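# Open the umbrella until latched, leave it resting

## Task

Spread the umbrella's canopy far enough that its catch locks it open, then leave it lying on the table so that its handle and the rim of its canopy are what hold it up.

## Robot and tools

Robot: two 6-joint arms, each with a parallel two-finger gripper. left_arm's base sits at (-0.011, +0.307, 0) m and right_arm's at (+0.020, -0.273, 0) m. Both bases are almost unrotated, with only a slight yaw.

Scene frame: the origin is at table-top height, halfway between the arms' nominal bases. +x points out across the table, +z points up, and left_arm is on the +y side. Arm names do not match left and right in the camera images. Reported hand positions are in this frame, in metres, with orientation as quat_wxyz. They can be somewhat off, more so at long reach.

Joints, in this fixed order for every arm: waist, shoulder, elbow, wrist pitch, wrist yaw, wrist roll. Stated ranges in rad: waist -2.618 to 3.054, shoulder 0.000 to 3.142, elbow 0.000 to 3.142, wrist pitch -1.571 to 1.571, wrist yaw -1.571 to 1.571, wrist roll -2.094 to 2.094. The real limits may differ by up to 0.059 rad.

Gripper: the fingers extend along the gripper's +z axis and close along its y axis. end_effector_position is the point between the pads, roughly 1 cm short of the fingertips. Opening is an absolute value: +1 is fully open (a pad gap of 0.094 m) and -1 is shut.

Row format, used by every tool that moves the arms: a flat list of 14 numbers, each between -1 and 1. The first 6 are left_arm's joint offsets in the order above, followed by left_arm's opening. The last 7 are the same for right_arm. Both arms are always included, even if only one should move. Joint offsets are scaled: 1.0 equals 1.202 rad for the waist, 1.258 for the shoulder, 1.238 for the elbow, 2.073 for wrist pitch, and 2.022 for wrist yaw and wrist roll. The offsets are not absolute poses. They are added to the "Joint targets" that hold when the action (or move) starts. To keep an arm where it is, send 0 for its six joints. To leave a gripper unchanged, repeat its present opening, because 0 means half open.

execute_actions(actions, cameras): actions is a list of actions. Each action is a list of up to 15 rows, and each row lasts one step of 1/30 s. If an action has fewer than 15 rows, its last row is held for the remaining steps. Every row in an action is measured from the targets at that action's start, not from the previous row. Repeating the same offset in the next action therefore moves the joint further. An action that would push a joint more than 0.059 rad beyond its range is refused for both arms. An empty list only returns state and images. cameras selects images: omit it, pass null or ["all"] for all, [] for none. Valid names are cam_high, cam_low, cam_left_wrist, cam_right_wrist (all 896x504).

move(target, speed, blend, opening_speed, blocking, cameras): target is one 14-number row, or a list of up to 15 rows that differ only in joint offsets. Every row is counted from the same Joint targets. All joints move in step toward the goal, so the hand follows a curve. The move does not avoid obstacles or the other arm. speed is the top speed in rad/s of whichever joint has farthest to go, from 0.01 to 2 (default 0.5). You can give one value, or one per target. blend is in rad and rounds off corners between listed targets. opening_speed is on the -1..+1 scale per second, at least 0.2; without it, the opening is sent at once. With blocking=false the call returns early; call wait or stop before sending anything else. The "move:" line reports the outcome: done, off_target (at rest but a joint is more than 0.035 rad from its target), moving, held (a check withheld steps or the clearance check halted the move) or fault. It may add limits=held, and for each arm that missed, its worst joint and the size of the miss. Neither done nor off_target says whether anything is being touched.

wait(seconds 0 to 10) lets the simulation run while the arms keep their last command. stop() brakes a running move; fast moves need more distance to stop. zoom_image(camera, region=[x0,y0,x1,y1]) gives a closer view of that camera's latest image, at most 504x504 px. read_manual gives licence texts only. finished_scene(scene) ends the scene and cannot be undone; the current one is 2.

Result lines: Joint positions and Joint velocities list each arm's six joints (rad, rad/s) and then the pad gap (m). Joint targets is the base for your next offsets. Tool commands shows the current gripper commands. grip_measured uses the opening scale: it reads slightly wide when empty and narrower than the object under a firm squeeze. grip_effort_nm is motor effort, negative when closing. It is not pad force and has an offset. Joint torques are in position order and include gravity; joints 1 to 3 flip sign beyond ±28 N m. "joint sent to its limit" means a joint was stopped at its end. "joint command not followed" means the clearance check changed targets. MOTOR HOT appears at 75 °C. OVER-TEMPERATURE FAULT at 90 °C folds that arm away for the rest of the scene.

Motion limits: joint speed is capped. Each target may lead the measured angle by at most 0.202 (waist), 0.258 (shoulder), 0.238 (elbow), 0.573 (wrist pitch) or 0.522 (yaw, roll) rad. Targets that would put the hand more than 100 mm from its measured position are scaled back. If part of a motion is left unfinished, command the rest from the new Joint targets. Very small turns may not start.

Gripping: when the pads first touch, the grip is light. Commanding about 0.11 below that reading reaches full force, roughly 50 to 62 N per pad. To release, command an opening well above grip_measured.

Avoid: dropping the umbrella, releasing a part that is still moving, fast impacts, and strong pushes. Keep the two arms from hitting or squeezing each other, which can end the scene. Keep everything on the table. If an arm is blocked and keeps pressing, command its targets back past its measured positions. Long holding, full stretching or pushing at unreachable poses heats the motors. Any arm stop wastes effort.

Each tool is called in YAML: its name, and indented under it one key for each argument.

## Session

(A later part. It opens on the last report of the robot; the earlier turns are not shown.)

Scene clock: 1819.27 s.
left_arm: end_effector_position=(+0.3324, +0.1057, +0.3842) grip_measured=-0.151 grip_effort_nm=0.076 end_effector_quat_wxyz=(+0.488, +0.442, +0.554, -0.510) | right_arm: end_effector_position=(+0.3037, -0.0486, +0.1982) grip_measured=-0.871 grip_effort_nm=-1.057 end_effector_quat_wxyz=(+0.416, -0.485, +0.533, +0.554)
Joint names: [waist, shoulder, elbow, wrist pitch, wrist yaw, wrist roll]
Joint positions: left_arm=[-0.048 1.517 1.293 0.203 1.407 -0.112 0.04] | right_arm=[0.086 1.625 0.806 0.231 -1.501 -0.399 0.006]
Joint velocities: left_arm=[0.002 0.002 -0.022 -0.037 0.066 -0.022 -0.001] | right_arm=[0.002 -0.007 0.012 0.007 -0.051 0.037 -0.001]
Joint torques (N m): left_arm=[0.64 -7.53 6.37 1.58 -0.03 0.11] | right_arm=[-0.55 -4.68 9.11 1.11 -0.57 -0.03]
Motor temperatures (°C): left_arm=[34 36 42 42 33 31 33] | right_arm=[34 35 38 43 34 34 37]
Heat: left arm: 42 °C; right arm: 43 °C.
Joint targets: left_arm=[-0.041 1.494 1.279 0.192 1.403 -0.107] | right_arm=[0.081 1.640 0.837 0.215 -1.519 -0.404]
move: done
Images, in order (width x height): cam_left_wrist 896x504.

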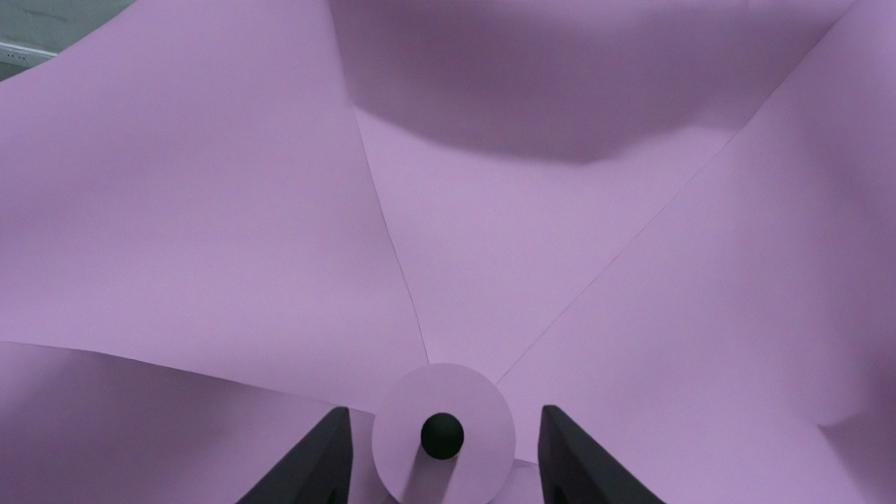

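move:
  target: [0, 0, 0, 0, 0, 0, -0.93, 0, 0, 0, 0, 0, 0, -0.93]
  speed: 0.1
  opening_speed: 0.3
  cameras: ["cam_left_wrist", "cam_right_wrist"]

Scene clock: 1824.27 s.
left_arm: end_effector_position=(+0.3328, +0.1058, +0.3841) grip_measured=-0.878 grip_effort_nm=-1.018 end_effector_quat_wxyz=(+0.489, +0.441, +0.554, -0.509) | right_arm: end_effector_position=(+0.3037, -0.0486, +0.1982) grip_measured=-0.871 grip_effort_nm=-1.048 end_effector_quat_wxyz=(+0.416, -0.485, +0.533, +0.554)
Joint names: [waist, shoulder, elbow, wrist pitch, wrist yaw, wrist roll]
Joint positions: left_arm=[-0.048 1.517 1.293 0.203 1.405 -0.112 0.006] | right_arm=[0.086 1.625 0.806 0.231 -1.501 -0.399 0.006]
Joint velocities: left_arm=[0.007 -0.002 0.017 -0.022 -0.022 0.022 0] | right_arm=[-0.007 0.002 -0.002 -0.007 -0.022 -0.007 0]
Joint torques (N m): left_arm=[0.64 -7.54 6.38 1.59 -0.01 0.11] | right_arm=[-0.57 -4.68 9.07 1.1 -0.56 -0.02]
Motor temperatures (°C): left_arm=[34 37 42 42 33 31 33] | right_arm=[34 35 39 42 34 34 37]
Heat: left arm: 42 °C; right arm: 42 °C.
Joint targets: left_arm=[-0.041 1.494 1.279 0.192 1.403 -0.107] | right_arm=[0.081 1.640 0.837 0.215 -1.519 -0.404]
move: done
Images, in order (width x height): cam_left_wrist 896x504, cam_right_wrist 896x504.

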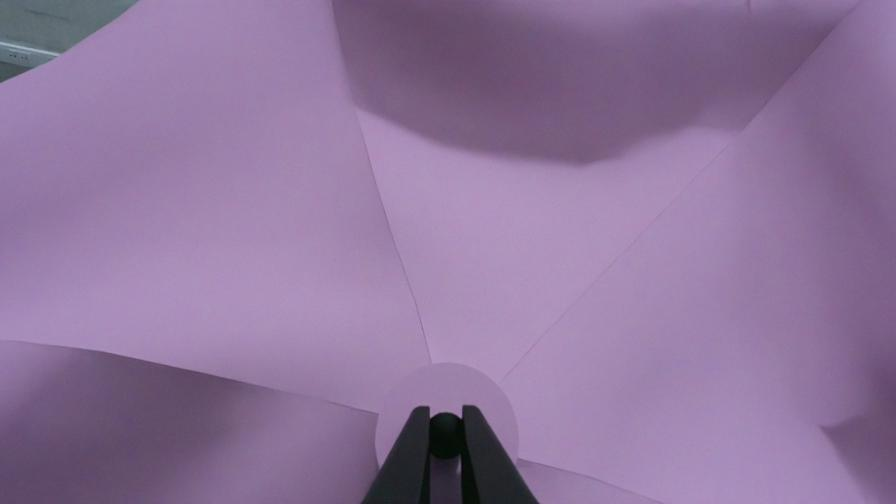

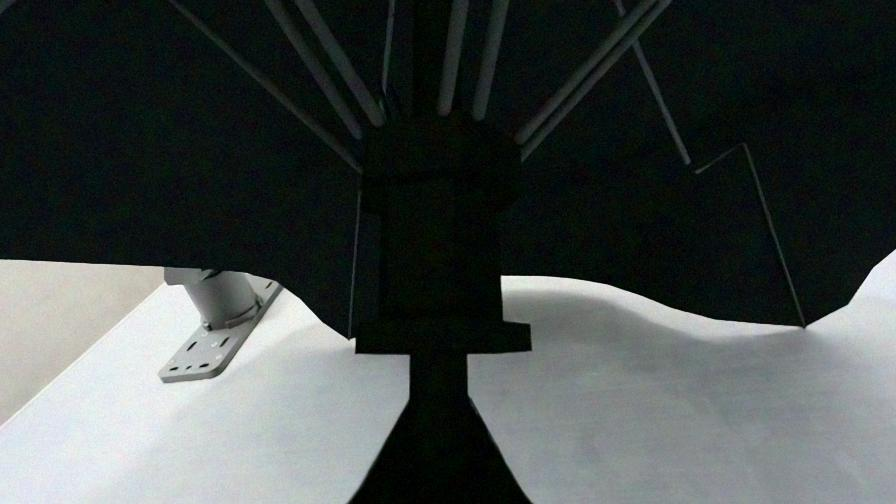

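move:
  target: [0, 0, 0, 0, 0, 0, -0.93, 0, 0, 0, 0, 0, 0, -0.64]
  speed: 0.1
  opening_speed: 0.3
  cameras: ["cam_right_wrist"]

Scene clock: 1827.27 s.
left_arm: end_effector_position=(+0.3328, +0.1058, +0.3841) grip_measured=-0.879 grip_effort_nm=-1.028 end_effector_quat_wxyz=(+0.489, +0.441, +0.554, -0.509) | right_arm: end_effector_position=(+0.3037, -0.0486, +0.1982) grip_measured=-0.642 grip_effort_nm=0.081 end_effector_quat_wxyz=(+0.416, -0.485, +0.533, +0.554)
Joint names: [waist, shoulder, elbow, wrist pitch, wrist yaw, wrist roll]
Joint positions: left_arm=[-0.048 1.517 1.293 0.203 1.405 -0.112 0.006] | right_arm=[0.086 1.625 0.806 0.231 -1.501 -0.399 0.017]
Joint velocities: left_arm=[-0.007 0.002 -0.002 -0.007 0.007 0.022 -0.001] | right_arm=[-0.012 -0.012 -0.007 0.037 -0.051 -0.066 0]
Joint torques (N m): left_arm=[0.62 -7.5 6.38 1.6 0 0.11] | right_arm=[-0.55 -4.68 9.06 1.1 -0.56 -0.03]
Motor temperatures (°C): left_arm=[34 37 42 42 33 31 33] | right_arm=[34 35 38 42 34 34 37]
Heat: left arm: 42 °C; right arm: 42 °C.
Joint targets: left_arm=[-0.041 1.494 1.279 0.192 1.403 -0.107] | right_arm=[0.081 1.640 0.837 0.215 -1.519 -0.404]
move: done
Images, in order (width x height): cam_right_wrist 896x504.

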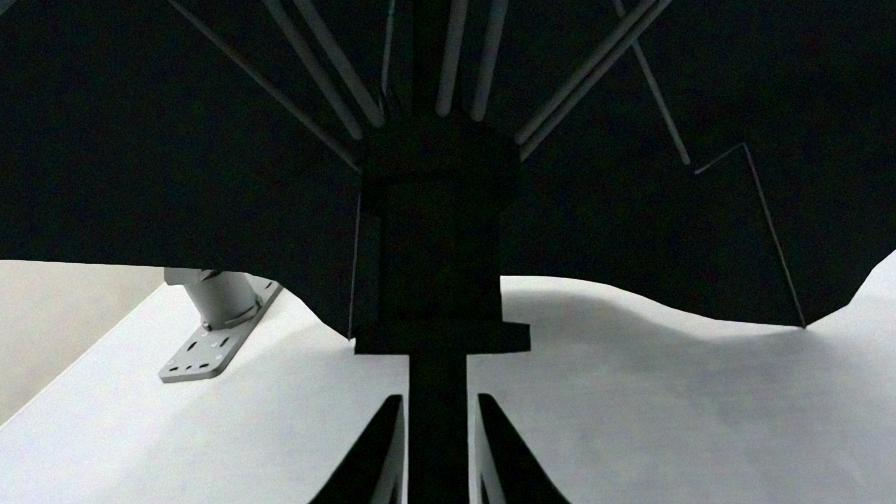

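move:
  target: [-0.0181, 0.035, -0.0119, -0.0116, 0.0094, 0, -0.93, 0.0235, -0.0345, 0.0121, 0.0135, 0, 0, -0.64]
  speed: 0.1
  cameras: ["cam_right_wrist", "cam_left_wrist"]

Scene clock: 1897.93 s.
left_arm: end_effector_position=(+0.3301, +0.1043, +0.3822) grip_measured=-0.879 grip_effort_nm=-1.038 end_effector_quat_wxyz=(+0.482, +0.443, +0.554, -0.515) | right_arm: end_effector_position=(+0.3026, -0.0431, +0.2028) grip_measured=-0.642 grip_effort_nm=0.081 end_effector_quat_wxyz=(+0.417, -0.494, +0.524, +0.554)
Joint names: [waist, shoulder, elbow, wrist pitch, wrist yaw, wrist roll]
Joint positions: left_arm=[-0.052 1.517 1.289 0.195 1.415 -0.112 0.006] | right_arm=[0.104 1.625 0.822 0.233 -1.501 -0.399 0.017]
Joint velocities: left_arm=[0.002 -0.002 -0.017 -0.007 -0.022 0.066 0] | right_arm=[-0.017 -0.007 -0.002 -0.022 -0.051 -0.007 0]
Joint torques (N m): left_arm=[-0.91 -4.29 5.49 1.42 0.08 0.11] | right_arm=[0.5 -8.06 9.07 1.34 -0.55 -0.02]
Motor temperatures (°C): left_arm=[34 38 42 41 33 31 34] | right_arm=[34 35 38 41 34 34 35]
Heat: left arm: 42 °C; right arm: 41 °C.
Joint targets: left_arm=[-0.063 1.538 1.264 0.168 1.421 -0.107] | right_arm=[0.109 1.597 0.852 0.243 -1.519 -0.404]
move: done
Images, in order (width x height): cam_left_wrist 896x504, cam_right_wrist 896x504.

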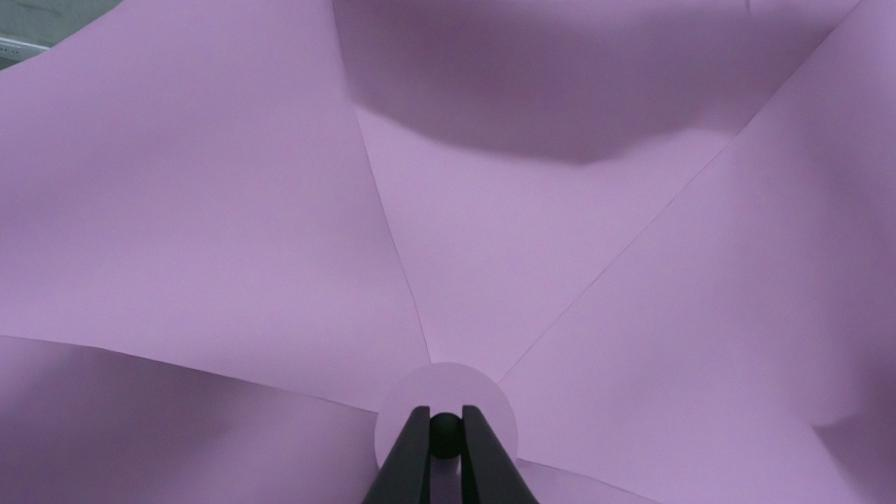

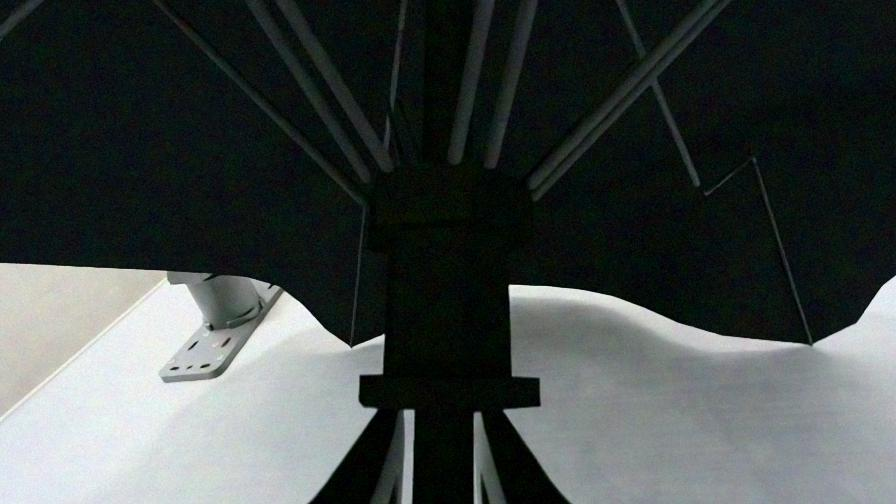

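move:
  target: [-0.0118, 0.0108, -0.0115, -0.0183, 0.0061, 0, -0.93, 0.0272, -0.0223, 0.0363, 0, 0, 0, -0.64]
  speed: 0.1
  cameras: ["cam_right_wrist", "cam_left_wrist"]

Scene clock: 1903.87 s.
left_arm: end_effector_position=(+0.3285, +0.1038, +0.3816) grip_measured=-0.879 grip_effort_nm=-1.053 end_effector_quat_wxyz=(+0.478, +0.445, +0.551, -0.519) | right_arm: end_effector_position=(+0.3014, -0.0377, +0.2084) grip_measured=-0.642 grip_effort_nm=0.085 end_effector_quat_wxyz=(+0.416, -0.500, +0.521, +0.553)
Joint names: [waist, shoulder, elbow, wrist pitch, wrist yaw, wrist roll]
Joint positions: left_arm=[-0.053 1.519 1.289 0.196 1.427 -0.112 0.006] | right_arm=[0.122 1.616 0.839 0.215 -1.491 -0.399 0.017]
Joint velocities: left_arm=[-0.017 0.002 0.012 0.007 -0.007 0.007 -0.001] | right_arm=[-0.007 -0.017 -0.012 0.037 0.037 -0.007 0]
Joint torques (N m): left_arm=[-2.09 -3.45 4.4 1.03 0.09 0.11] | right_arm=[2 -9.58 11.63 1.54 -0.66 -0.03]
Motor temperatures (°C): left_arm=[34 37 41 41 33 31 34] | right_arm=[34 35 39 41 34 34 35]
Heat: left arm: 41 °C; right arm: 41 °C.
Joint targets: left_arm=[-0.077 1.552 1.250 0.130 1.434 -0.107] | right_arm=[0.142 1.569 0.897 0.243 -1.519 -0.403]
move: off_target (left_arm, right_arm); left_arm: the wrist pitch is farthest, 0.065 rad from its target; right_arm: the elbow is farthest, 0.058 rad from its target
Images, in order (width x height): cam_left_wrist 896x504, cam_right_wrist 896x504.

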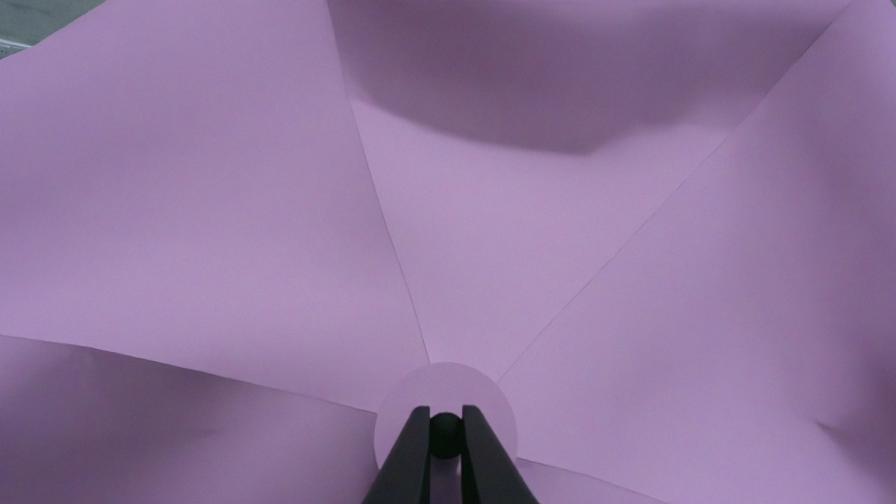

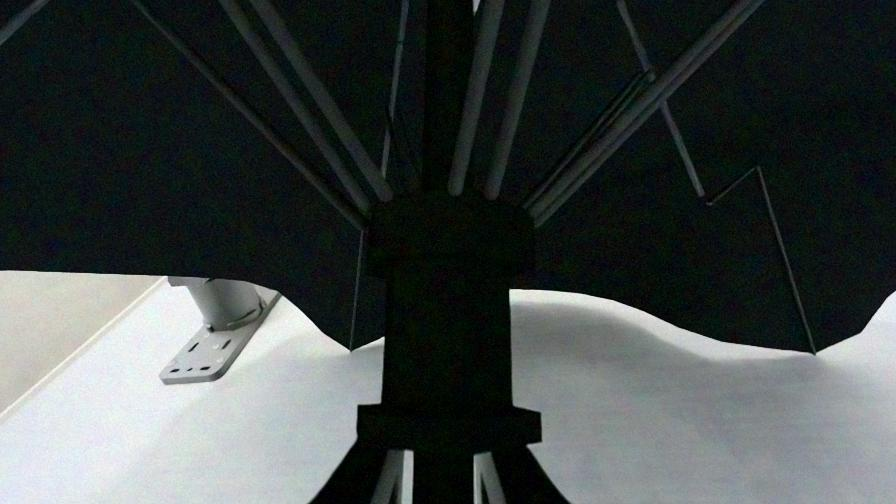

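move:
  target: [-0.0188, 0.0143, -0.0174, -0.0253, 0.0173, 0, -0.93, 0.0285, -0.0227, 0.0393, 0.0034, 0, 0, -0.64]
  speed: 0.1
  cameras: ["cam_right_wrist", "cam_left_wrist"]

Scene clock: 1910.40 s.
left_arm: end_effector_position=(+0.3248, +0.1035, +0.3825) grip_measured=-0.879 grip_effort_nm=-1.043 end_effector_quat_wxyz=(+0.476, +0.453, +0.544, -0.522) | right_arm: end_effector_position=(+0.2986, -0.0316, +0.2138) grip_measured=-0.642 grip_effort_nm=0.076 end_effector_quat_wxyz=(+0.408, -0.502, +0.523, +0.555)
Joint names: [waist, shoulder, elbow, wrist pitch, wrist yaw, wrist roll]
Joint positions: left_arm=[-0.053 1.519 1.289 0.205 1.447 -0.112 0.006] | right_arm=[0.143 1.603 0.86 0.169 -1.477 -0.399 0.017]
Joint velocities: left_arm=[-0.012 0.007 -0.007 -0.022 0.051 -0.007 0] | right_arm=[0.002 0.002 -0.007 0.007 -0.095 -0.066 0]
Joint torques (N m): left_arm=[-4.01 -2.17 2.73 0.38 0.23 0.11] | right_arm=[3.3 -10.78 14.27 2.02 -0.83 -0.03]
Motor temperatures (°C): left_arm=[34 37 41 41 33 31 34] | right_arm=[34 36 40 41 34 34 35]
Heat: left arm: 41 °C; right arm: 41 °C.
Joint targets: left_arm=[-0.100 1.570 1.228 0.077 1.469 -0.107] | right_arm=[0.176 1.541 0.946 0.250 -1.519 -0.403]
move: off_target (left_arm, right_arm); left_arm: the wrist pitch is farthest, 0.127 rad from its target; right_arm: the elbow is farthest, 0.086 rad from its target
Images, in order (width x height): cam_left_wrist 896x504, cam_right_wrist 896x504.

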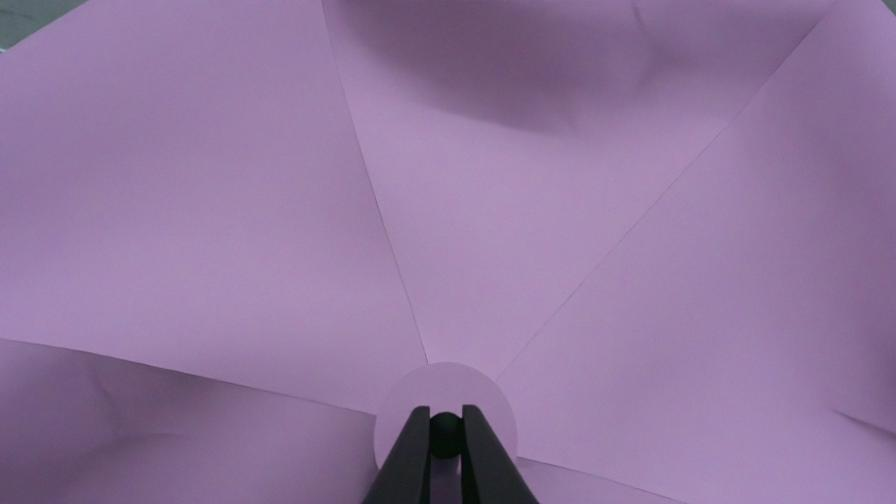

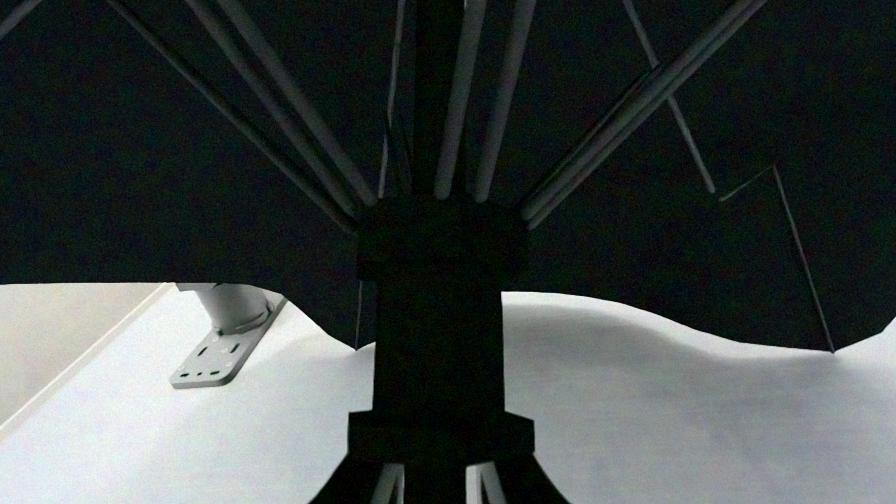

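move:
  target: [-0.0141, 0.0127, -0.0137, -0.0174, -0.0045, 0, -0.93, 0.0197, -0.0095, 0.017, 0.0101, -0.0054, 0, -0.64]
  speed: 0.1
  cameras: ["cam_right_wrist", "cam_left_wrist"]

Scene clock: 1920.40 s.
left_arm: end_effector_position=(+0.3230, +0.1029, +0.3828) grip_measured=-0.879 grip_effort_nm=-1.033 end_effector_quat_wxyz=(+0.474, +0.457, +0.541, -0.524) | right_arm: end_effector_position=(+0.2966, -0.0278, +0.2169) grip_measured=-0.642 grip_effort_nm=0.081 end_effector_quat_wxyz=(+0.407, -0.507, +0.519, +0.555)
Joint names: [waist, shoulder, elbow, wrist pitch, wrist yaw, wrist roll]
Joint positions: left_arm=[-0.055 1.519 1.289 0.207 1.456 -0.112 0.006] | right_arm=[0.156 1.599 0.868 0.165 -1.475 -0.399 0.017]
Joint velocities: left_arm=[-0.002 0.012 -0.002 0.022 0.007 -0.007 -0.001] | right_arm=[0.017 -0.017 0.007 0.007 -0.051 0.037 0.001]
Joint torques (N m): left_arm=[-5.33 -1.03 1.42 -0.04 0.05 0.11] | right_arm=[4.36 -11.44 15.47 2.24 -0.97 -0.03]
Motor temperatures (°C): left_arm=[34 36 40 40 33 31 34] | right_arm=[34 37 40 42 34 34 35]
Heat: left arm: 40 °C; right arm: 42 °C.
Joint targets: left_arm=[-0.117 1.586 1.211 0.041 1.460 -0.107] | right_arm=[0.200 1.529 0.967 0.271 -1.530 -0.403]
move: off_target (left_arm, right_arm); left_arm: the wrist pitch is farthest, 0.166 rad from its target; right_arm: the wrist pitch is farthest, 0.106 rad from its target
Images, in order (width x height): cam_left_wrist 896x504, cam_right_wrist 896x504.

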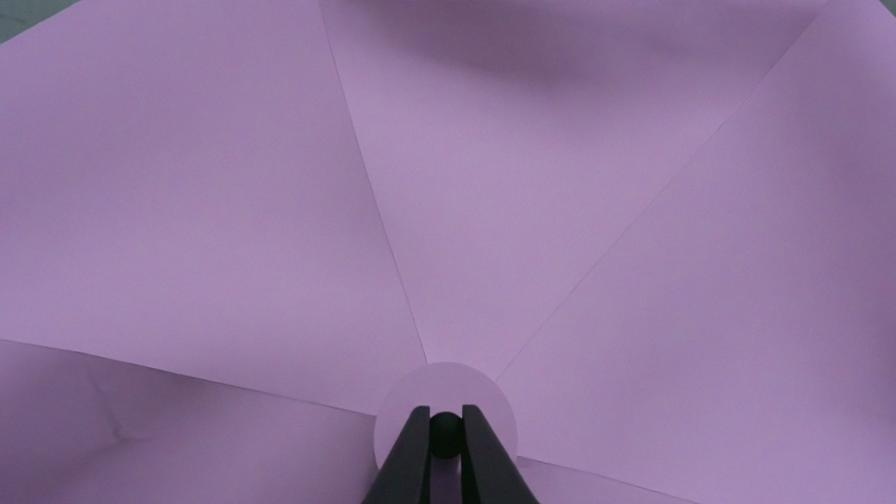

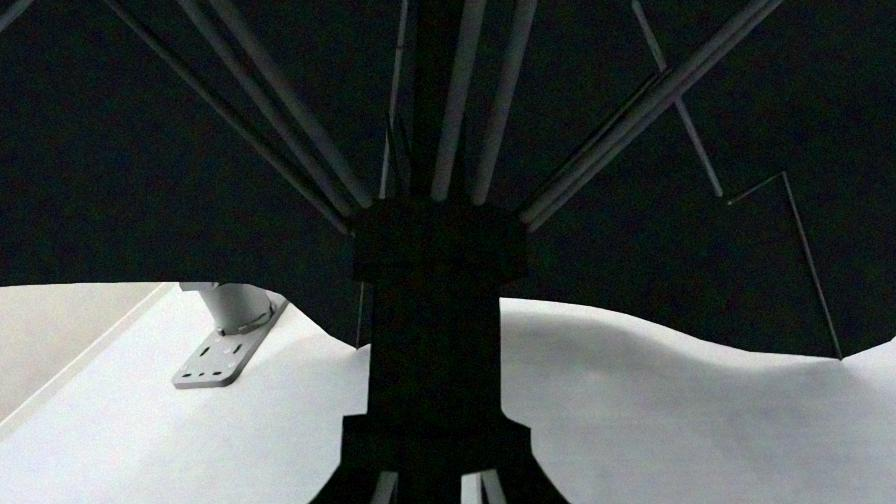

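move:
  target: [-0.0121, 0.0107, -0.0117, -0.0183, 0, 0, -0.93, 0.0196, -0.0155, 0.0267, 0.0043, 0, 0, -0.64]
  speed: 0.1
  cameras: ["cam_right_wrist", "cam_left_wrist"]

Scene clock: 1926.37 s.
left_arm: end_effector_position=(+0.3198, +0.1010, +0.3840) grip_measured=-0.879 grip_effort_nm=-1.038 end_effector_quat_wxyz=(+0.472, +0.463, +0.535, -0.525) | right_arm: end_effector_position=(+0.2905, -0.0214, +0.2255) grip_measured=-0.641 grip_effort_nm=0.027 end_effector_quat_wxyz=(-0.408, +0.520, -0.503, -0.557)
Joint names: [waist, shoulder, elbow, wrist pitch, wrist yaw, wrist roll]
Joint positions: left_arm=[-0.061 1.517 1.289 0.215 1.465 -0.112 0.006] | right_arm=[0.179 1.585 0.884 0.157 -1.482 -0.407 0.017]
Joint velocities: left_arm=[0.007 -0.012 -0.002 0.007 -0.022 0.051 -0.001] | right_arm=[0.012 0.007 0.002 -0.007 0.022 -0.022 0.001]
Joint torques (N m): left_arm=[-6.11 0.1 0.31 -0.53 -0.05 0.11] | right_arm=[4.38 -11.89 17.17 2.42 -0.9 0.06]
Motor temperatures (°C): left_arm=[35 36 40 40 33 31 34] | right_arm=[34 38 42 44 34 34 35]
Heat: left arm: 40 °C; right arm: 44 °C.
Joint targets: left_arm=[-0.131 1.599 1.197 0.003 1.460 -0.107] | right_arm=[0.223 1.509 1.000 0.280 -1.530 -0.403]
move: off_target (left_arm, right_arm); left_arm: the wrist pitch is farthest, 0.212 rad from its target; right_arm: the wrist pitch is farthest, 0.123 rad from its target
Images, in order (width x height): cam_left_wrist 896x504, cam_right_wrist 896x504.

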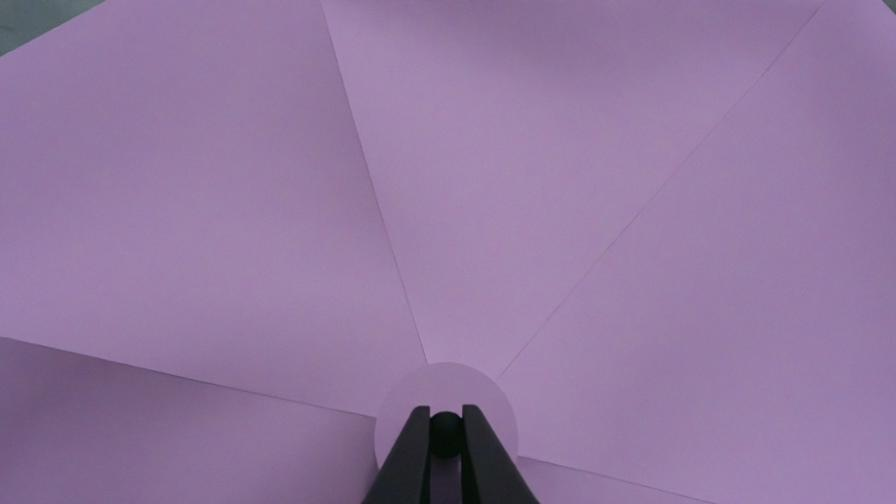

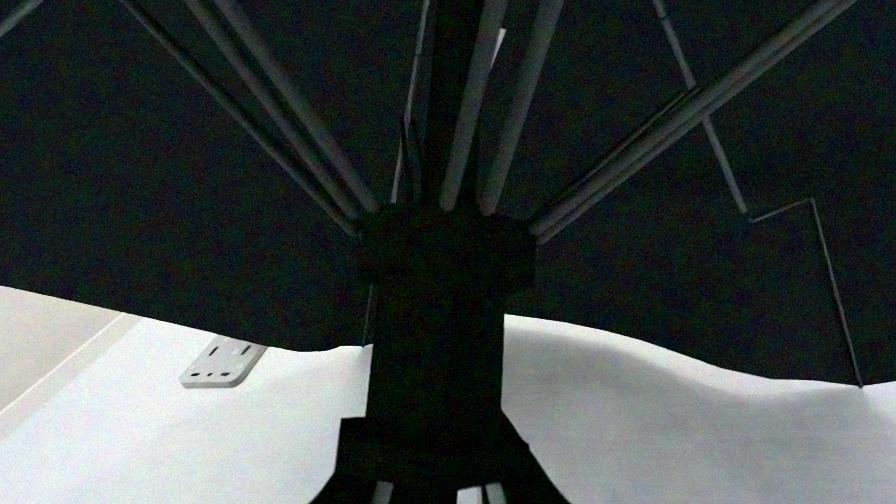

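wait:
  seconds: 0

Scene clock: 1927.87 s.
left_arm: end_effector_position=(+0.3198, +0.1010, +0.3840) grip_measured=-0.879 grip_effort_nm=-1.038 end_effector_quat_wxyz=(+0.472, +0.463, +0.535, -0.525) | right_arm: end_effector_position=(+0.2905, -0.0214, +0.2255) grip_measured=-0.641 grip_effort_nm=0.032 end_effector_quat_wxyz=(-0.408, +0.520, -0.503, -0.557)
Joint names: [waist, shoulder, elbow, wrist pitch, wrist yaw, wrist roll]
Joint positions: left_arm=[-0.061 1.517 1.289 0.215 1.465 -0.112 0.006] | right_arm=[0.179 1.585 0.884 0.156 -1.482 -0.407 0.017]
Joint velocities: left_arm=[-0.007 0.002 0.017 0.037 0.007 -0.051 0] | right_arm=[-0.002 -0.007 -0.002 0.022 -0.037 -0.007 0]
Joint torques (N m): left_arm=[-6.11 0.09 0.31 -0.52 -0.05 0.11] | right_arm=[4.42 -11.86 17.24 2.44 -0.89 0.06]
Motor temperatures (°C): left_arm=[35 36 40 40 33 31 34] | right_arm=[34 38 42 44 34 34 35]
Heat: left arm: 40 °C; right arm: 44 °C.
Joint targets: left_arm=[-0.131 1.599 1.197 0.003 1.460 -0.107] | right_arm=[0.223 1.509 1.000 0.280 -1.530 -0.403]
Tool commands: left_gripper/opening=-0.93 right_gripper/opening=-0.64

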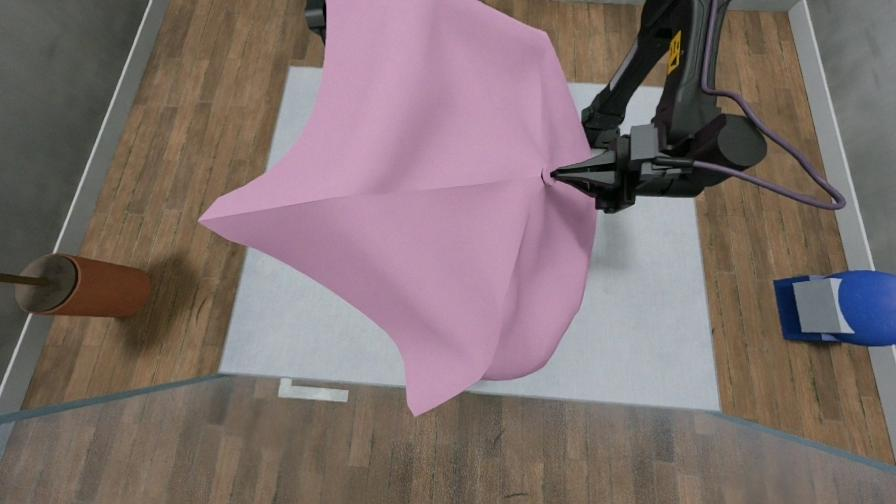

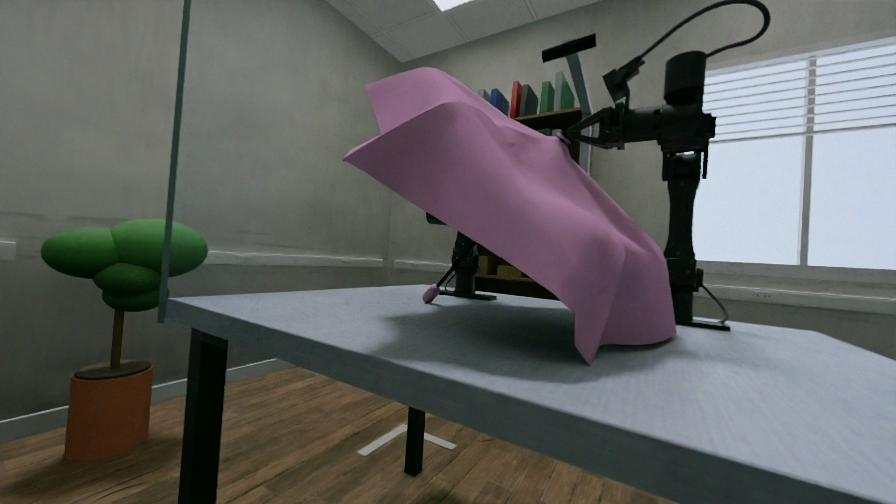

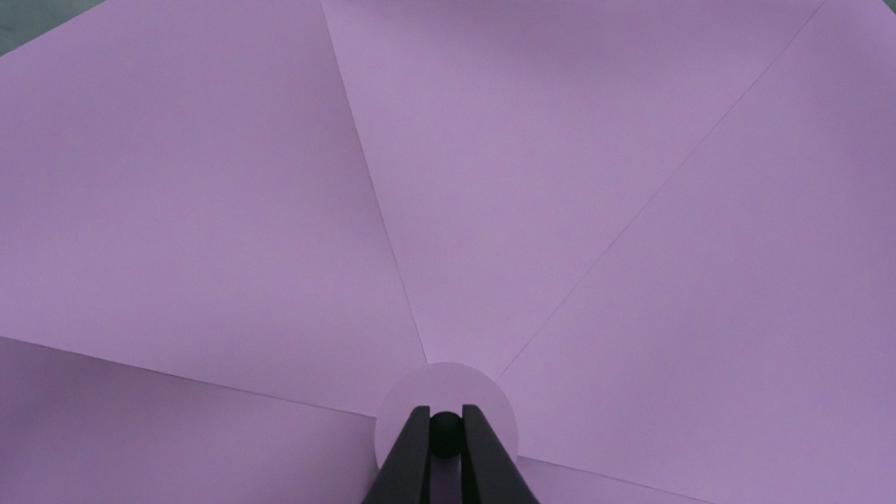

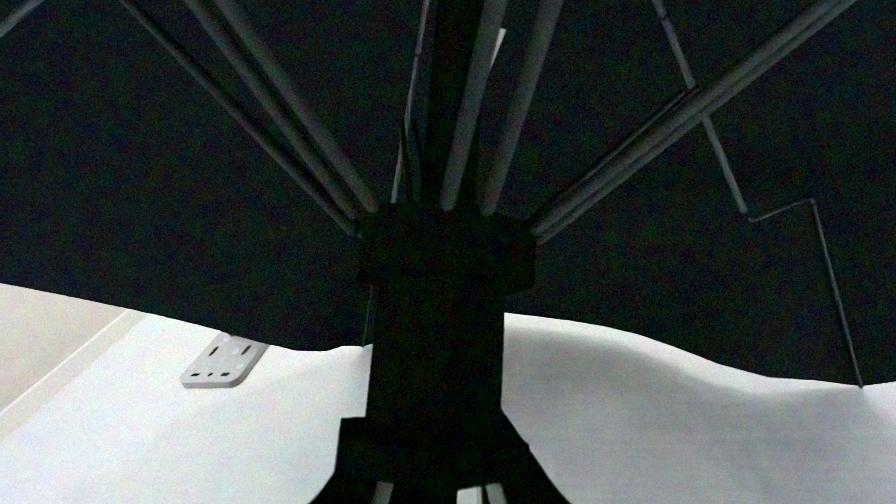

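move:
  target: [-0.0097, 0.0087, -0.0094, -0.0145, -0.0148, 0, -0.93, 0.0178, -0.0135, 0.0242, 0, 0.0198, 0, -0.64]
  speed: 0.1
  cameras: ["cam_right_wrist", "cam_left_wrist"]

Scene clock: 1947.70 s.
left_arm: end_effector_position=(+0.3186, +0.1008, +0.3847) grip_measured=-0.879 grip_effort_nm=-1.033 end_effector_quat_wxyz=(+0.472, +0.464, +0.534, -0.526) | right_arm: end_effector_position=(+0.2889, -0.0170, +0.2309) grip_measured=-0.641 grip_effort_nm=0.037 end_effector_quat_wxyz=(-0.407, +0.523, -0.504, -0.555)
Joint names: [waist, shoulder, elbow, wrist pitch, wrist yaw, wrist roll]
Joint positions: left_arm=[-0.061 1.516 1.289 0.215 1.468 -0.112 0.006] | right_arm=[0.194 1.572 0.9 0.129 -1.466 -0.407 0.017]
Joint velocities: left_arm=[0.002 -0.007 -0.012 0.007 0.022 0.007 0] | right_arm=[-0.012 0.007 -0.007 -0.007 -0.037 0.037 -0.001]
Joint torques (N m): left_arm=[-7.04 1.13 -0.61 -0.85 -0.38 0.12] | right_arm=[5.01 -12.19 18.54 2.7 -0.62 0.05]
Motor temperatures (°C): left_arm=[35 35 39 39 32 31 34] | right_arm=[34 39 42 47 34 34 35]
Heat: left arm: 39 °C; right arm: 47 °C.
Joint targets: left_arm=[-0.143 1.610 1.185 -0.027 1.430 -0.107] | right_arm=[0.245 1.492 1.030 0.280 -1.490 -0.403]
move: off_target (left_arm, right_arm); left_arm: the wrist pitch is farthest, 0.242 rad from its target; right_arm: the wrist pitch is farthest, 0.151 rad from its target
Images, in order (width x height): cam_left_wrist 896x504, cam_right_wrist 896x504.

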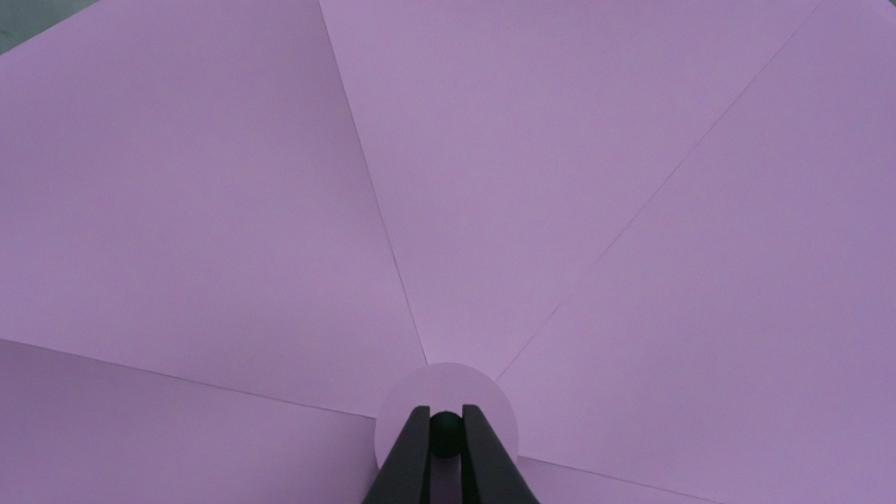

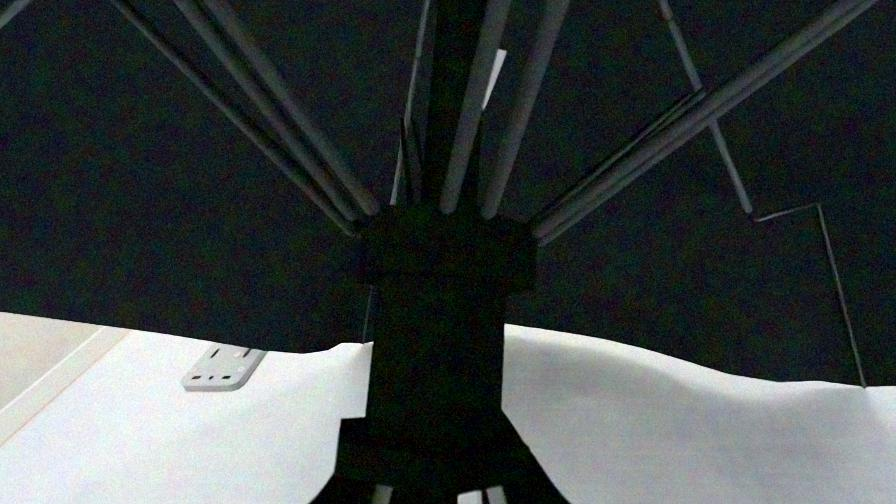

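move:
  target: [0, 0, 0, 0, 0, 0, -0.93, 0.0179, -0.0131, 0.0242, 0, 0.005, 0, -0.64]
  speed: 0.1
  cameras: ["cam_high", "cam_right_wrist"]

Scene clock: 1973.73 s.
left_arm: end_effector_position=(+0.3159, +0.1009, +0.3868) grip_measured=-0.879 grip_effort_nm=-1.043 end_effector_quat_wxyz=(+0.473, +0.468, +0.530, -0.526) | right_arm: end_effector_position=(+0.2863, -0.0121, +0.2364) grip_measured=-0.641 grip_effort_nm=0.027 end_effector_quat_wxyz=(-0.404, +0.526, -0.504, -0.554)
Joint names: [waist, shoulder, elbow, wrist pitch, wrist yaw, wrist roll]
Joint positions: left_arm=[-0.061 1.51 1.289 0.218 1.475 -0.112 0.006] | right_arm=[0.211 1.561 0.918 0.099 -1.453 -0.407 0.017]
Joint velocities: left_arm=[0.002 -0.017 -0.017 -0.022 0.037 0.051 0] | right_arm=[-0.027 -0.002 -0.002 0.037 -0.007 0.022 0.001]
Joint torques (N m): left_arm=[-7.05 1.63 -0.64 -0.88 -0.46 0.11] | right_arm=[5.46 -12.48 19.71 2.98 -0.64 0.06]
Motor temperatures (°C): left_arm=[36 35 39 39 32 31 34] | right_arm=[35 38 46 49 34 34 34]
Heat: left arm: 39 °C; right arm: 49 °C.
Joint targets: left_arm=[-0.143 1.610 1.185 -0.027 1.430 -0.107] | right_arm=[0.266 1.476 1.060 0.280 -1.480 -0.403]
move: off_target (left_arm, right_arm); left_arm: the wrist pitch is farthest, 0.245 rad from its target; right_arm: the wrist pitch is farthest, 0.181 rad from its target
Images, in order (width x height): cam_high 896x504, cam_right_wrist 896x504.

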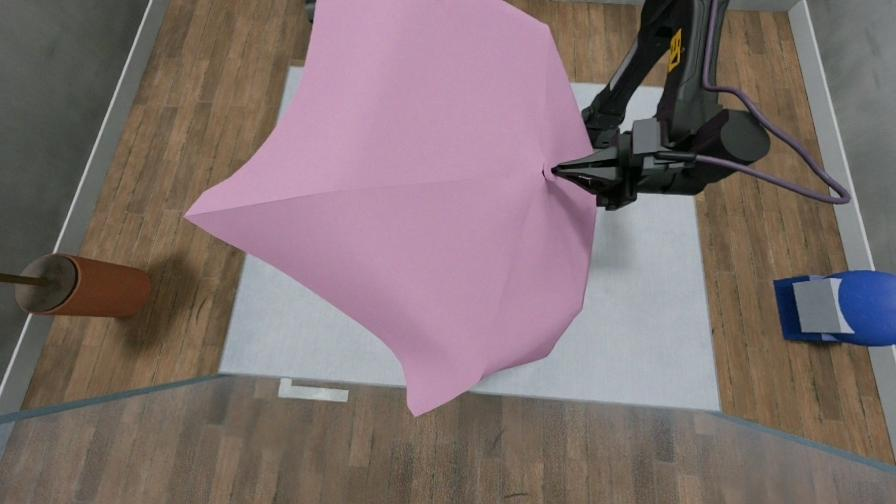

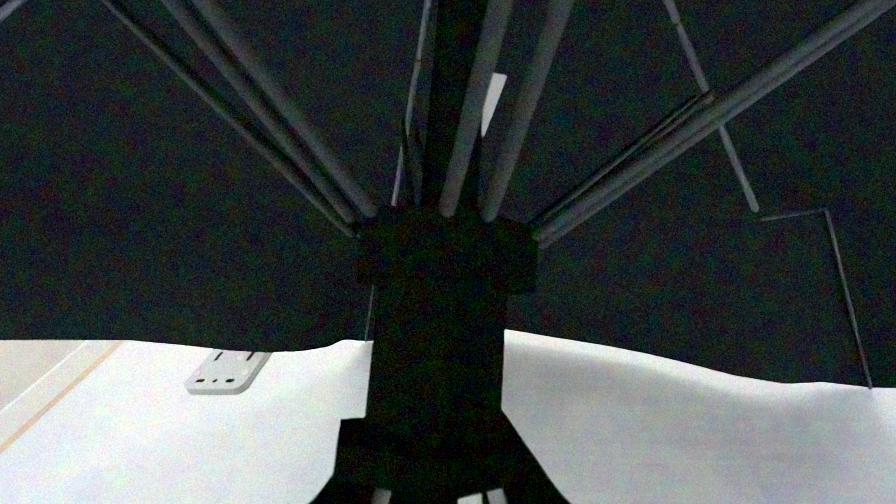

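move:
  target: [0, 0, 0, 0, 0, 0, -0.93, 0.0179, -0.0131, 0.0242, 0, 0.005, 0, -0.64]
  speed: 0.1
  cameras: ["cam_left_wrist", "cam_right_wrist"]

Scene clock: 1988.90 s.
left_arm: end_effector_position=(+0.3128, +0.1010, +0.3890) grip_measured=-0.879 grip_effort_nm=-1.043 end_effector_quat_wxyz=(+0.471, +0.474, +0.525, -0.528) | right_arm: end_effector_position=(+0.2833, -0.0073, +0.2421) grip_measured=-0.641 grip_effort_nm=0.022 end_effector_quat_wxyz=(-0.401, +0.529, -0.504, -0.553)
Joint names: [waist, shoulder, elbow, wrist pitch, wrist yaw, wrist roll]
Joint positions: left_arm=[-0.061 1.508 1.294 0.218 1.49 -0.112 0.006] | right_arm=[0.229 1.548 0.935 0.069 -1.439 -0.407 0.017]
Joint velocities: left_arm=[-0.002 -0.002 0.012 -0.022 -0.022 -0.066 -0.002] | right_arm=[-0.002 -0.017 0.022 -0.066 -0.051 -0.007 0]
Joint torques (N m): left_arm=[-7.02 1.8 -1.07 -0.91 -0.6 0.11] | right_arm=[5.7 -12.67 20.62 3.22 -0.68 0.03]
Motor temperatures (°C): left_arm=[36 35 39 39 33 31 34] | right_arm=[35 39 48 54 34 34 34]
Heat: left arm: 39 °C; right arm: 54 °C.
Joint targets: left_arm=[-0.143 1.610 1.185 -0.027 1.430 -0.107] | right_arm=[0.286 1.461 1.086 0.275 -1.469 -0.403]
move: off_target (left_arm, right_arm); left_arm: the wrist pitch is farthest, 0.245 rad from its target; right_arm: the wrist pitch is farthest, 0.211 rad from its target
Images, in order (width x height): cam_left_wrist 896x504, cam_right_wrist 896x504.

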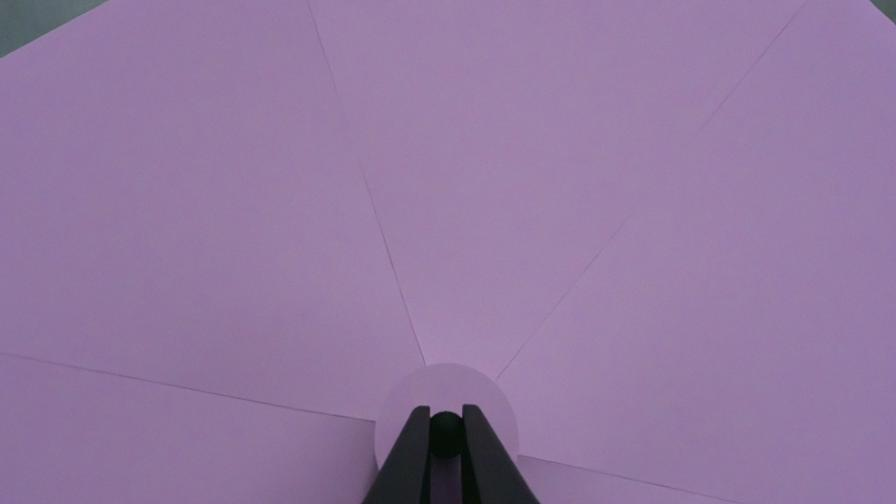

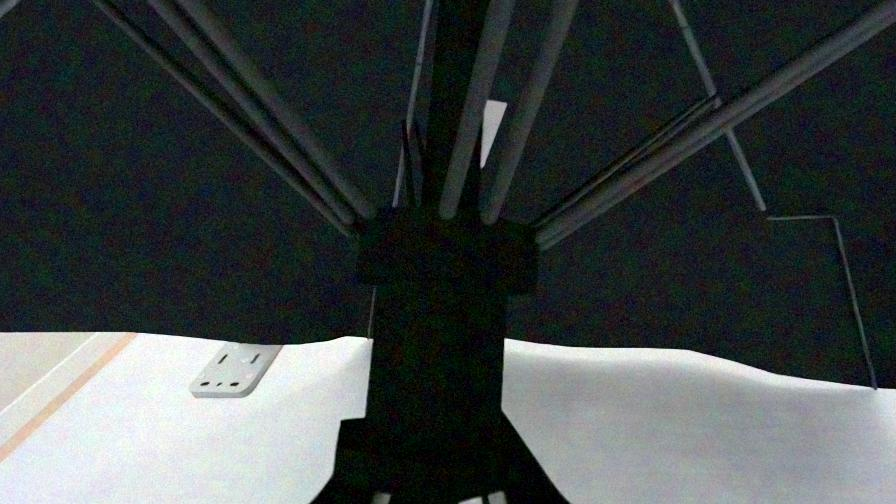

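move:
  target: [0, 0, 0, 0, 0, 0, -0.93, 0.0179, -0.0131, 0.0242, 0, 0.005, 0, -0.64]
  speed: 0.15
  cameras: ["cam_high", "cam_right_wrist"]

Scene clock: 1991.20 s.
left_arm: end_effector_position=(+0.3103, +0.1010, +0.3898) grip_measured=-0.879 grip_effort_nm=-1.033 end_effector_quat_wxyz=(+0.469, +0.477, +0.522, -0.530) | right_arm: end_effector_position=(+0.2806, -0.0044, +0.2452) grip_measured=-0.641 grip_effort_nm=0.022 end_effector_quat_wxyz=(-0.396, +0.530, -0.505, -0.554)
Joint names: [waist, shoulder, elbow, wrist pitch, wrist yaw, wrist roll]
Joint positions: left_arm=[-0.061 1.506 1.294 0.218 1.5 -0.112 0.006] | right_arm=[0.24 1.54 0.946 0.042 -1.432 -0.407 0.017]
Joint velocities: left_arm=[-0.007 0.002 -0.002 -0.007 -0.022 0.037 0.001] | right_arm=[0.002 0.007 0.012 -0.007 0.007 0.007 0]
Joint torques (N m): left_arm=[-7.04 2.04 -1.06 -0.92 -0.71 0.11] | right_arm=[5.94 -12.4 20.67 3.26 -0.62 0.05]
Motor temperatures (°C): left_arm=[36 35 39 39 33 31 34] | right_arm=[35 40 48 55 34 34 34]
Heat: left arm: 39 °C; right arm: 55 °C.
Joint targets: left_arm=[-0.143 1.610 1.185 -0.027 1.430 -0.107] | right_arm=[0.300 1.455 1.097 0.249 -1.456 -0.404]
move: off_target (left_arm, right_arm); left_arm: the wrist pitch is farthest, 0.245 rad from its target; right_arm: the wrist pitch is farthest, 0.233 rad from its target
Images, in order (width x height): cam_high 896x504, cam_right_wrist 896x504.

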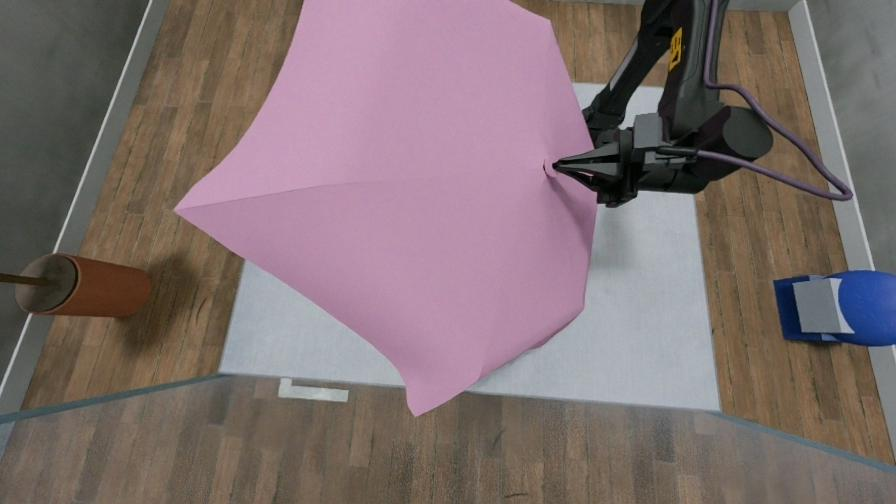

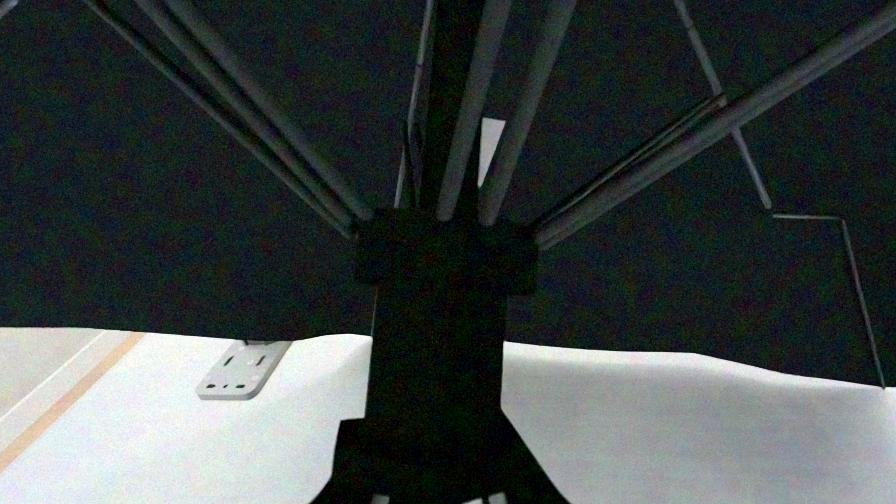

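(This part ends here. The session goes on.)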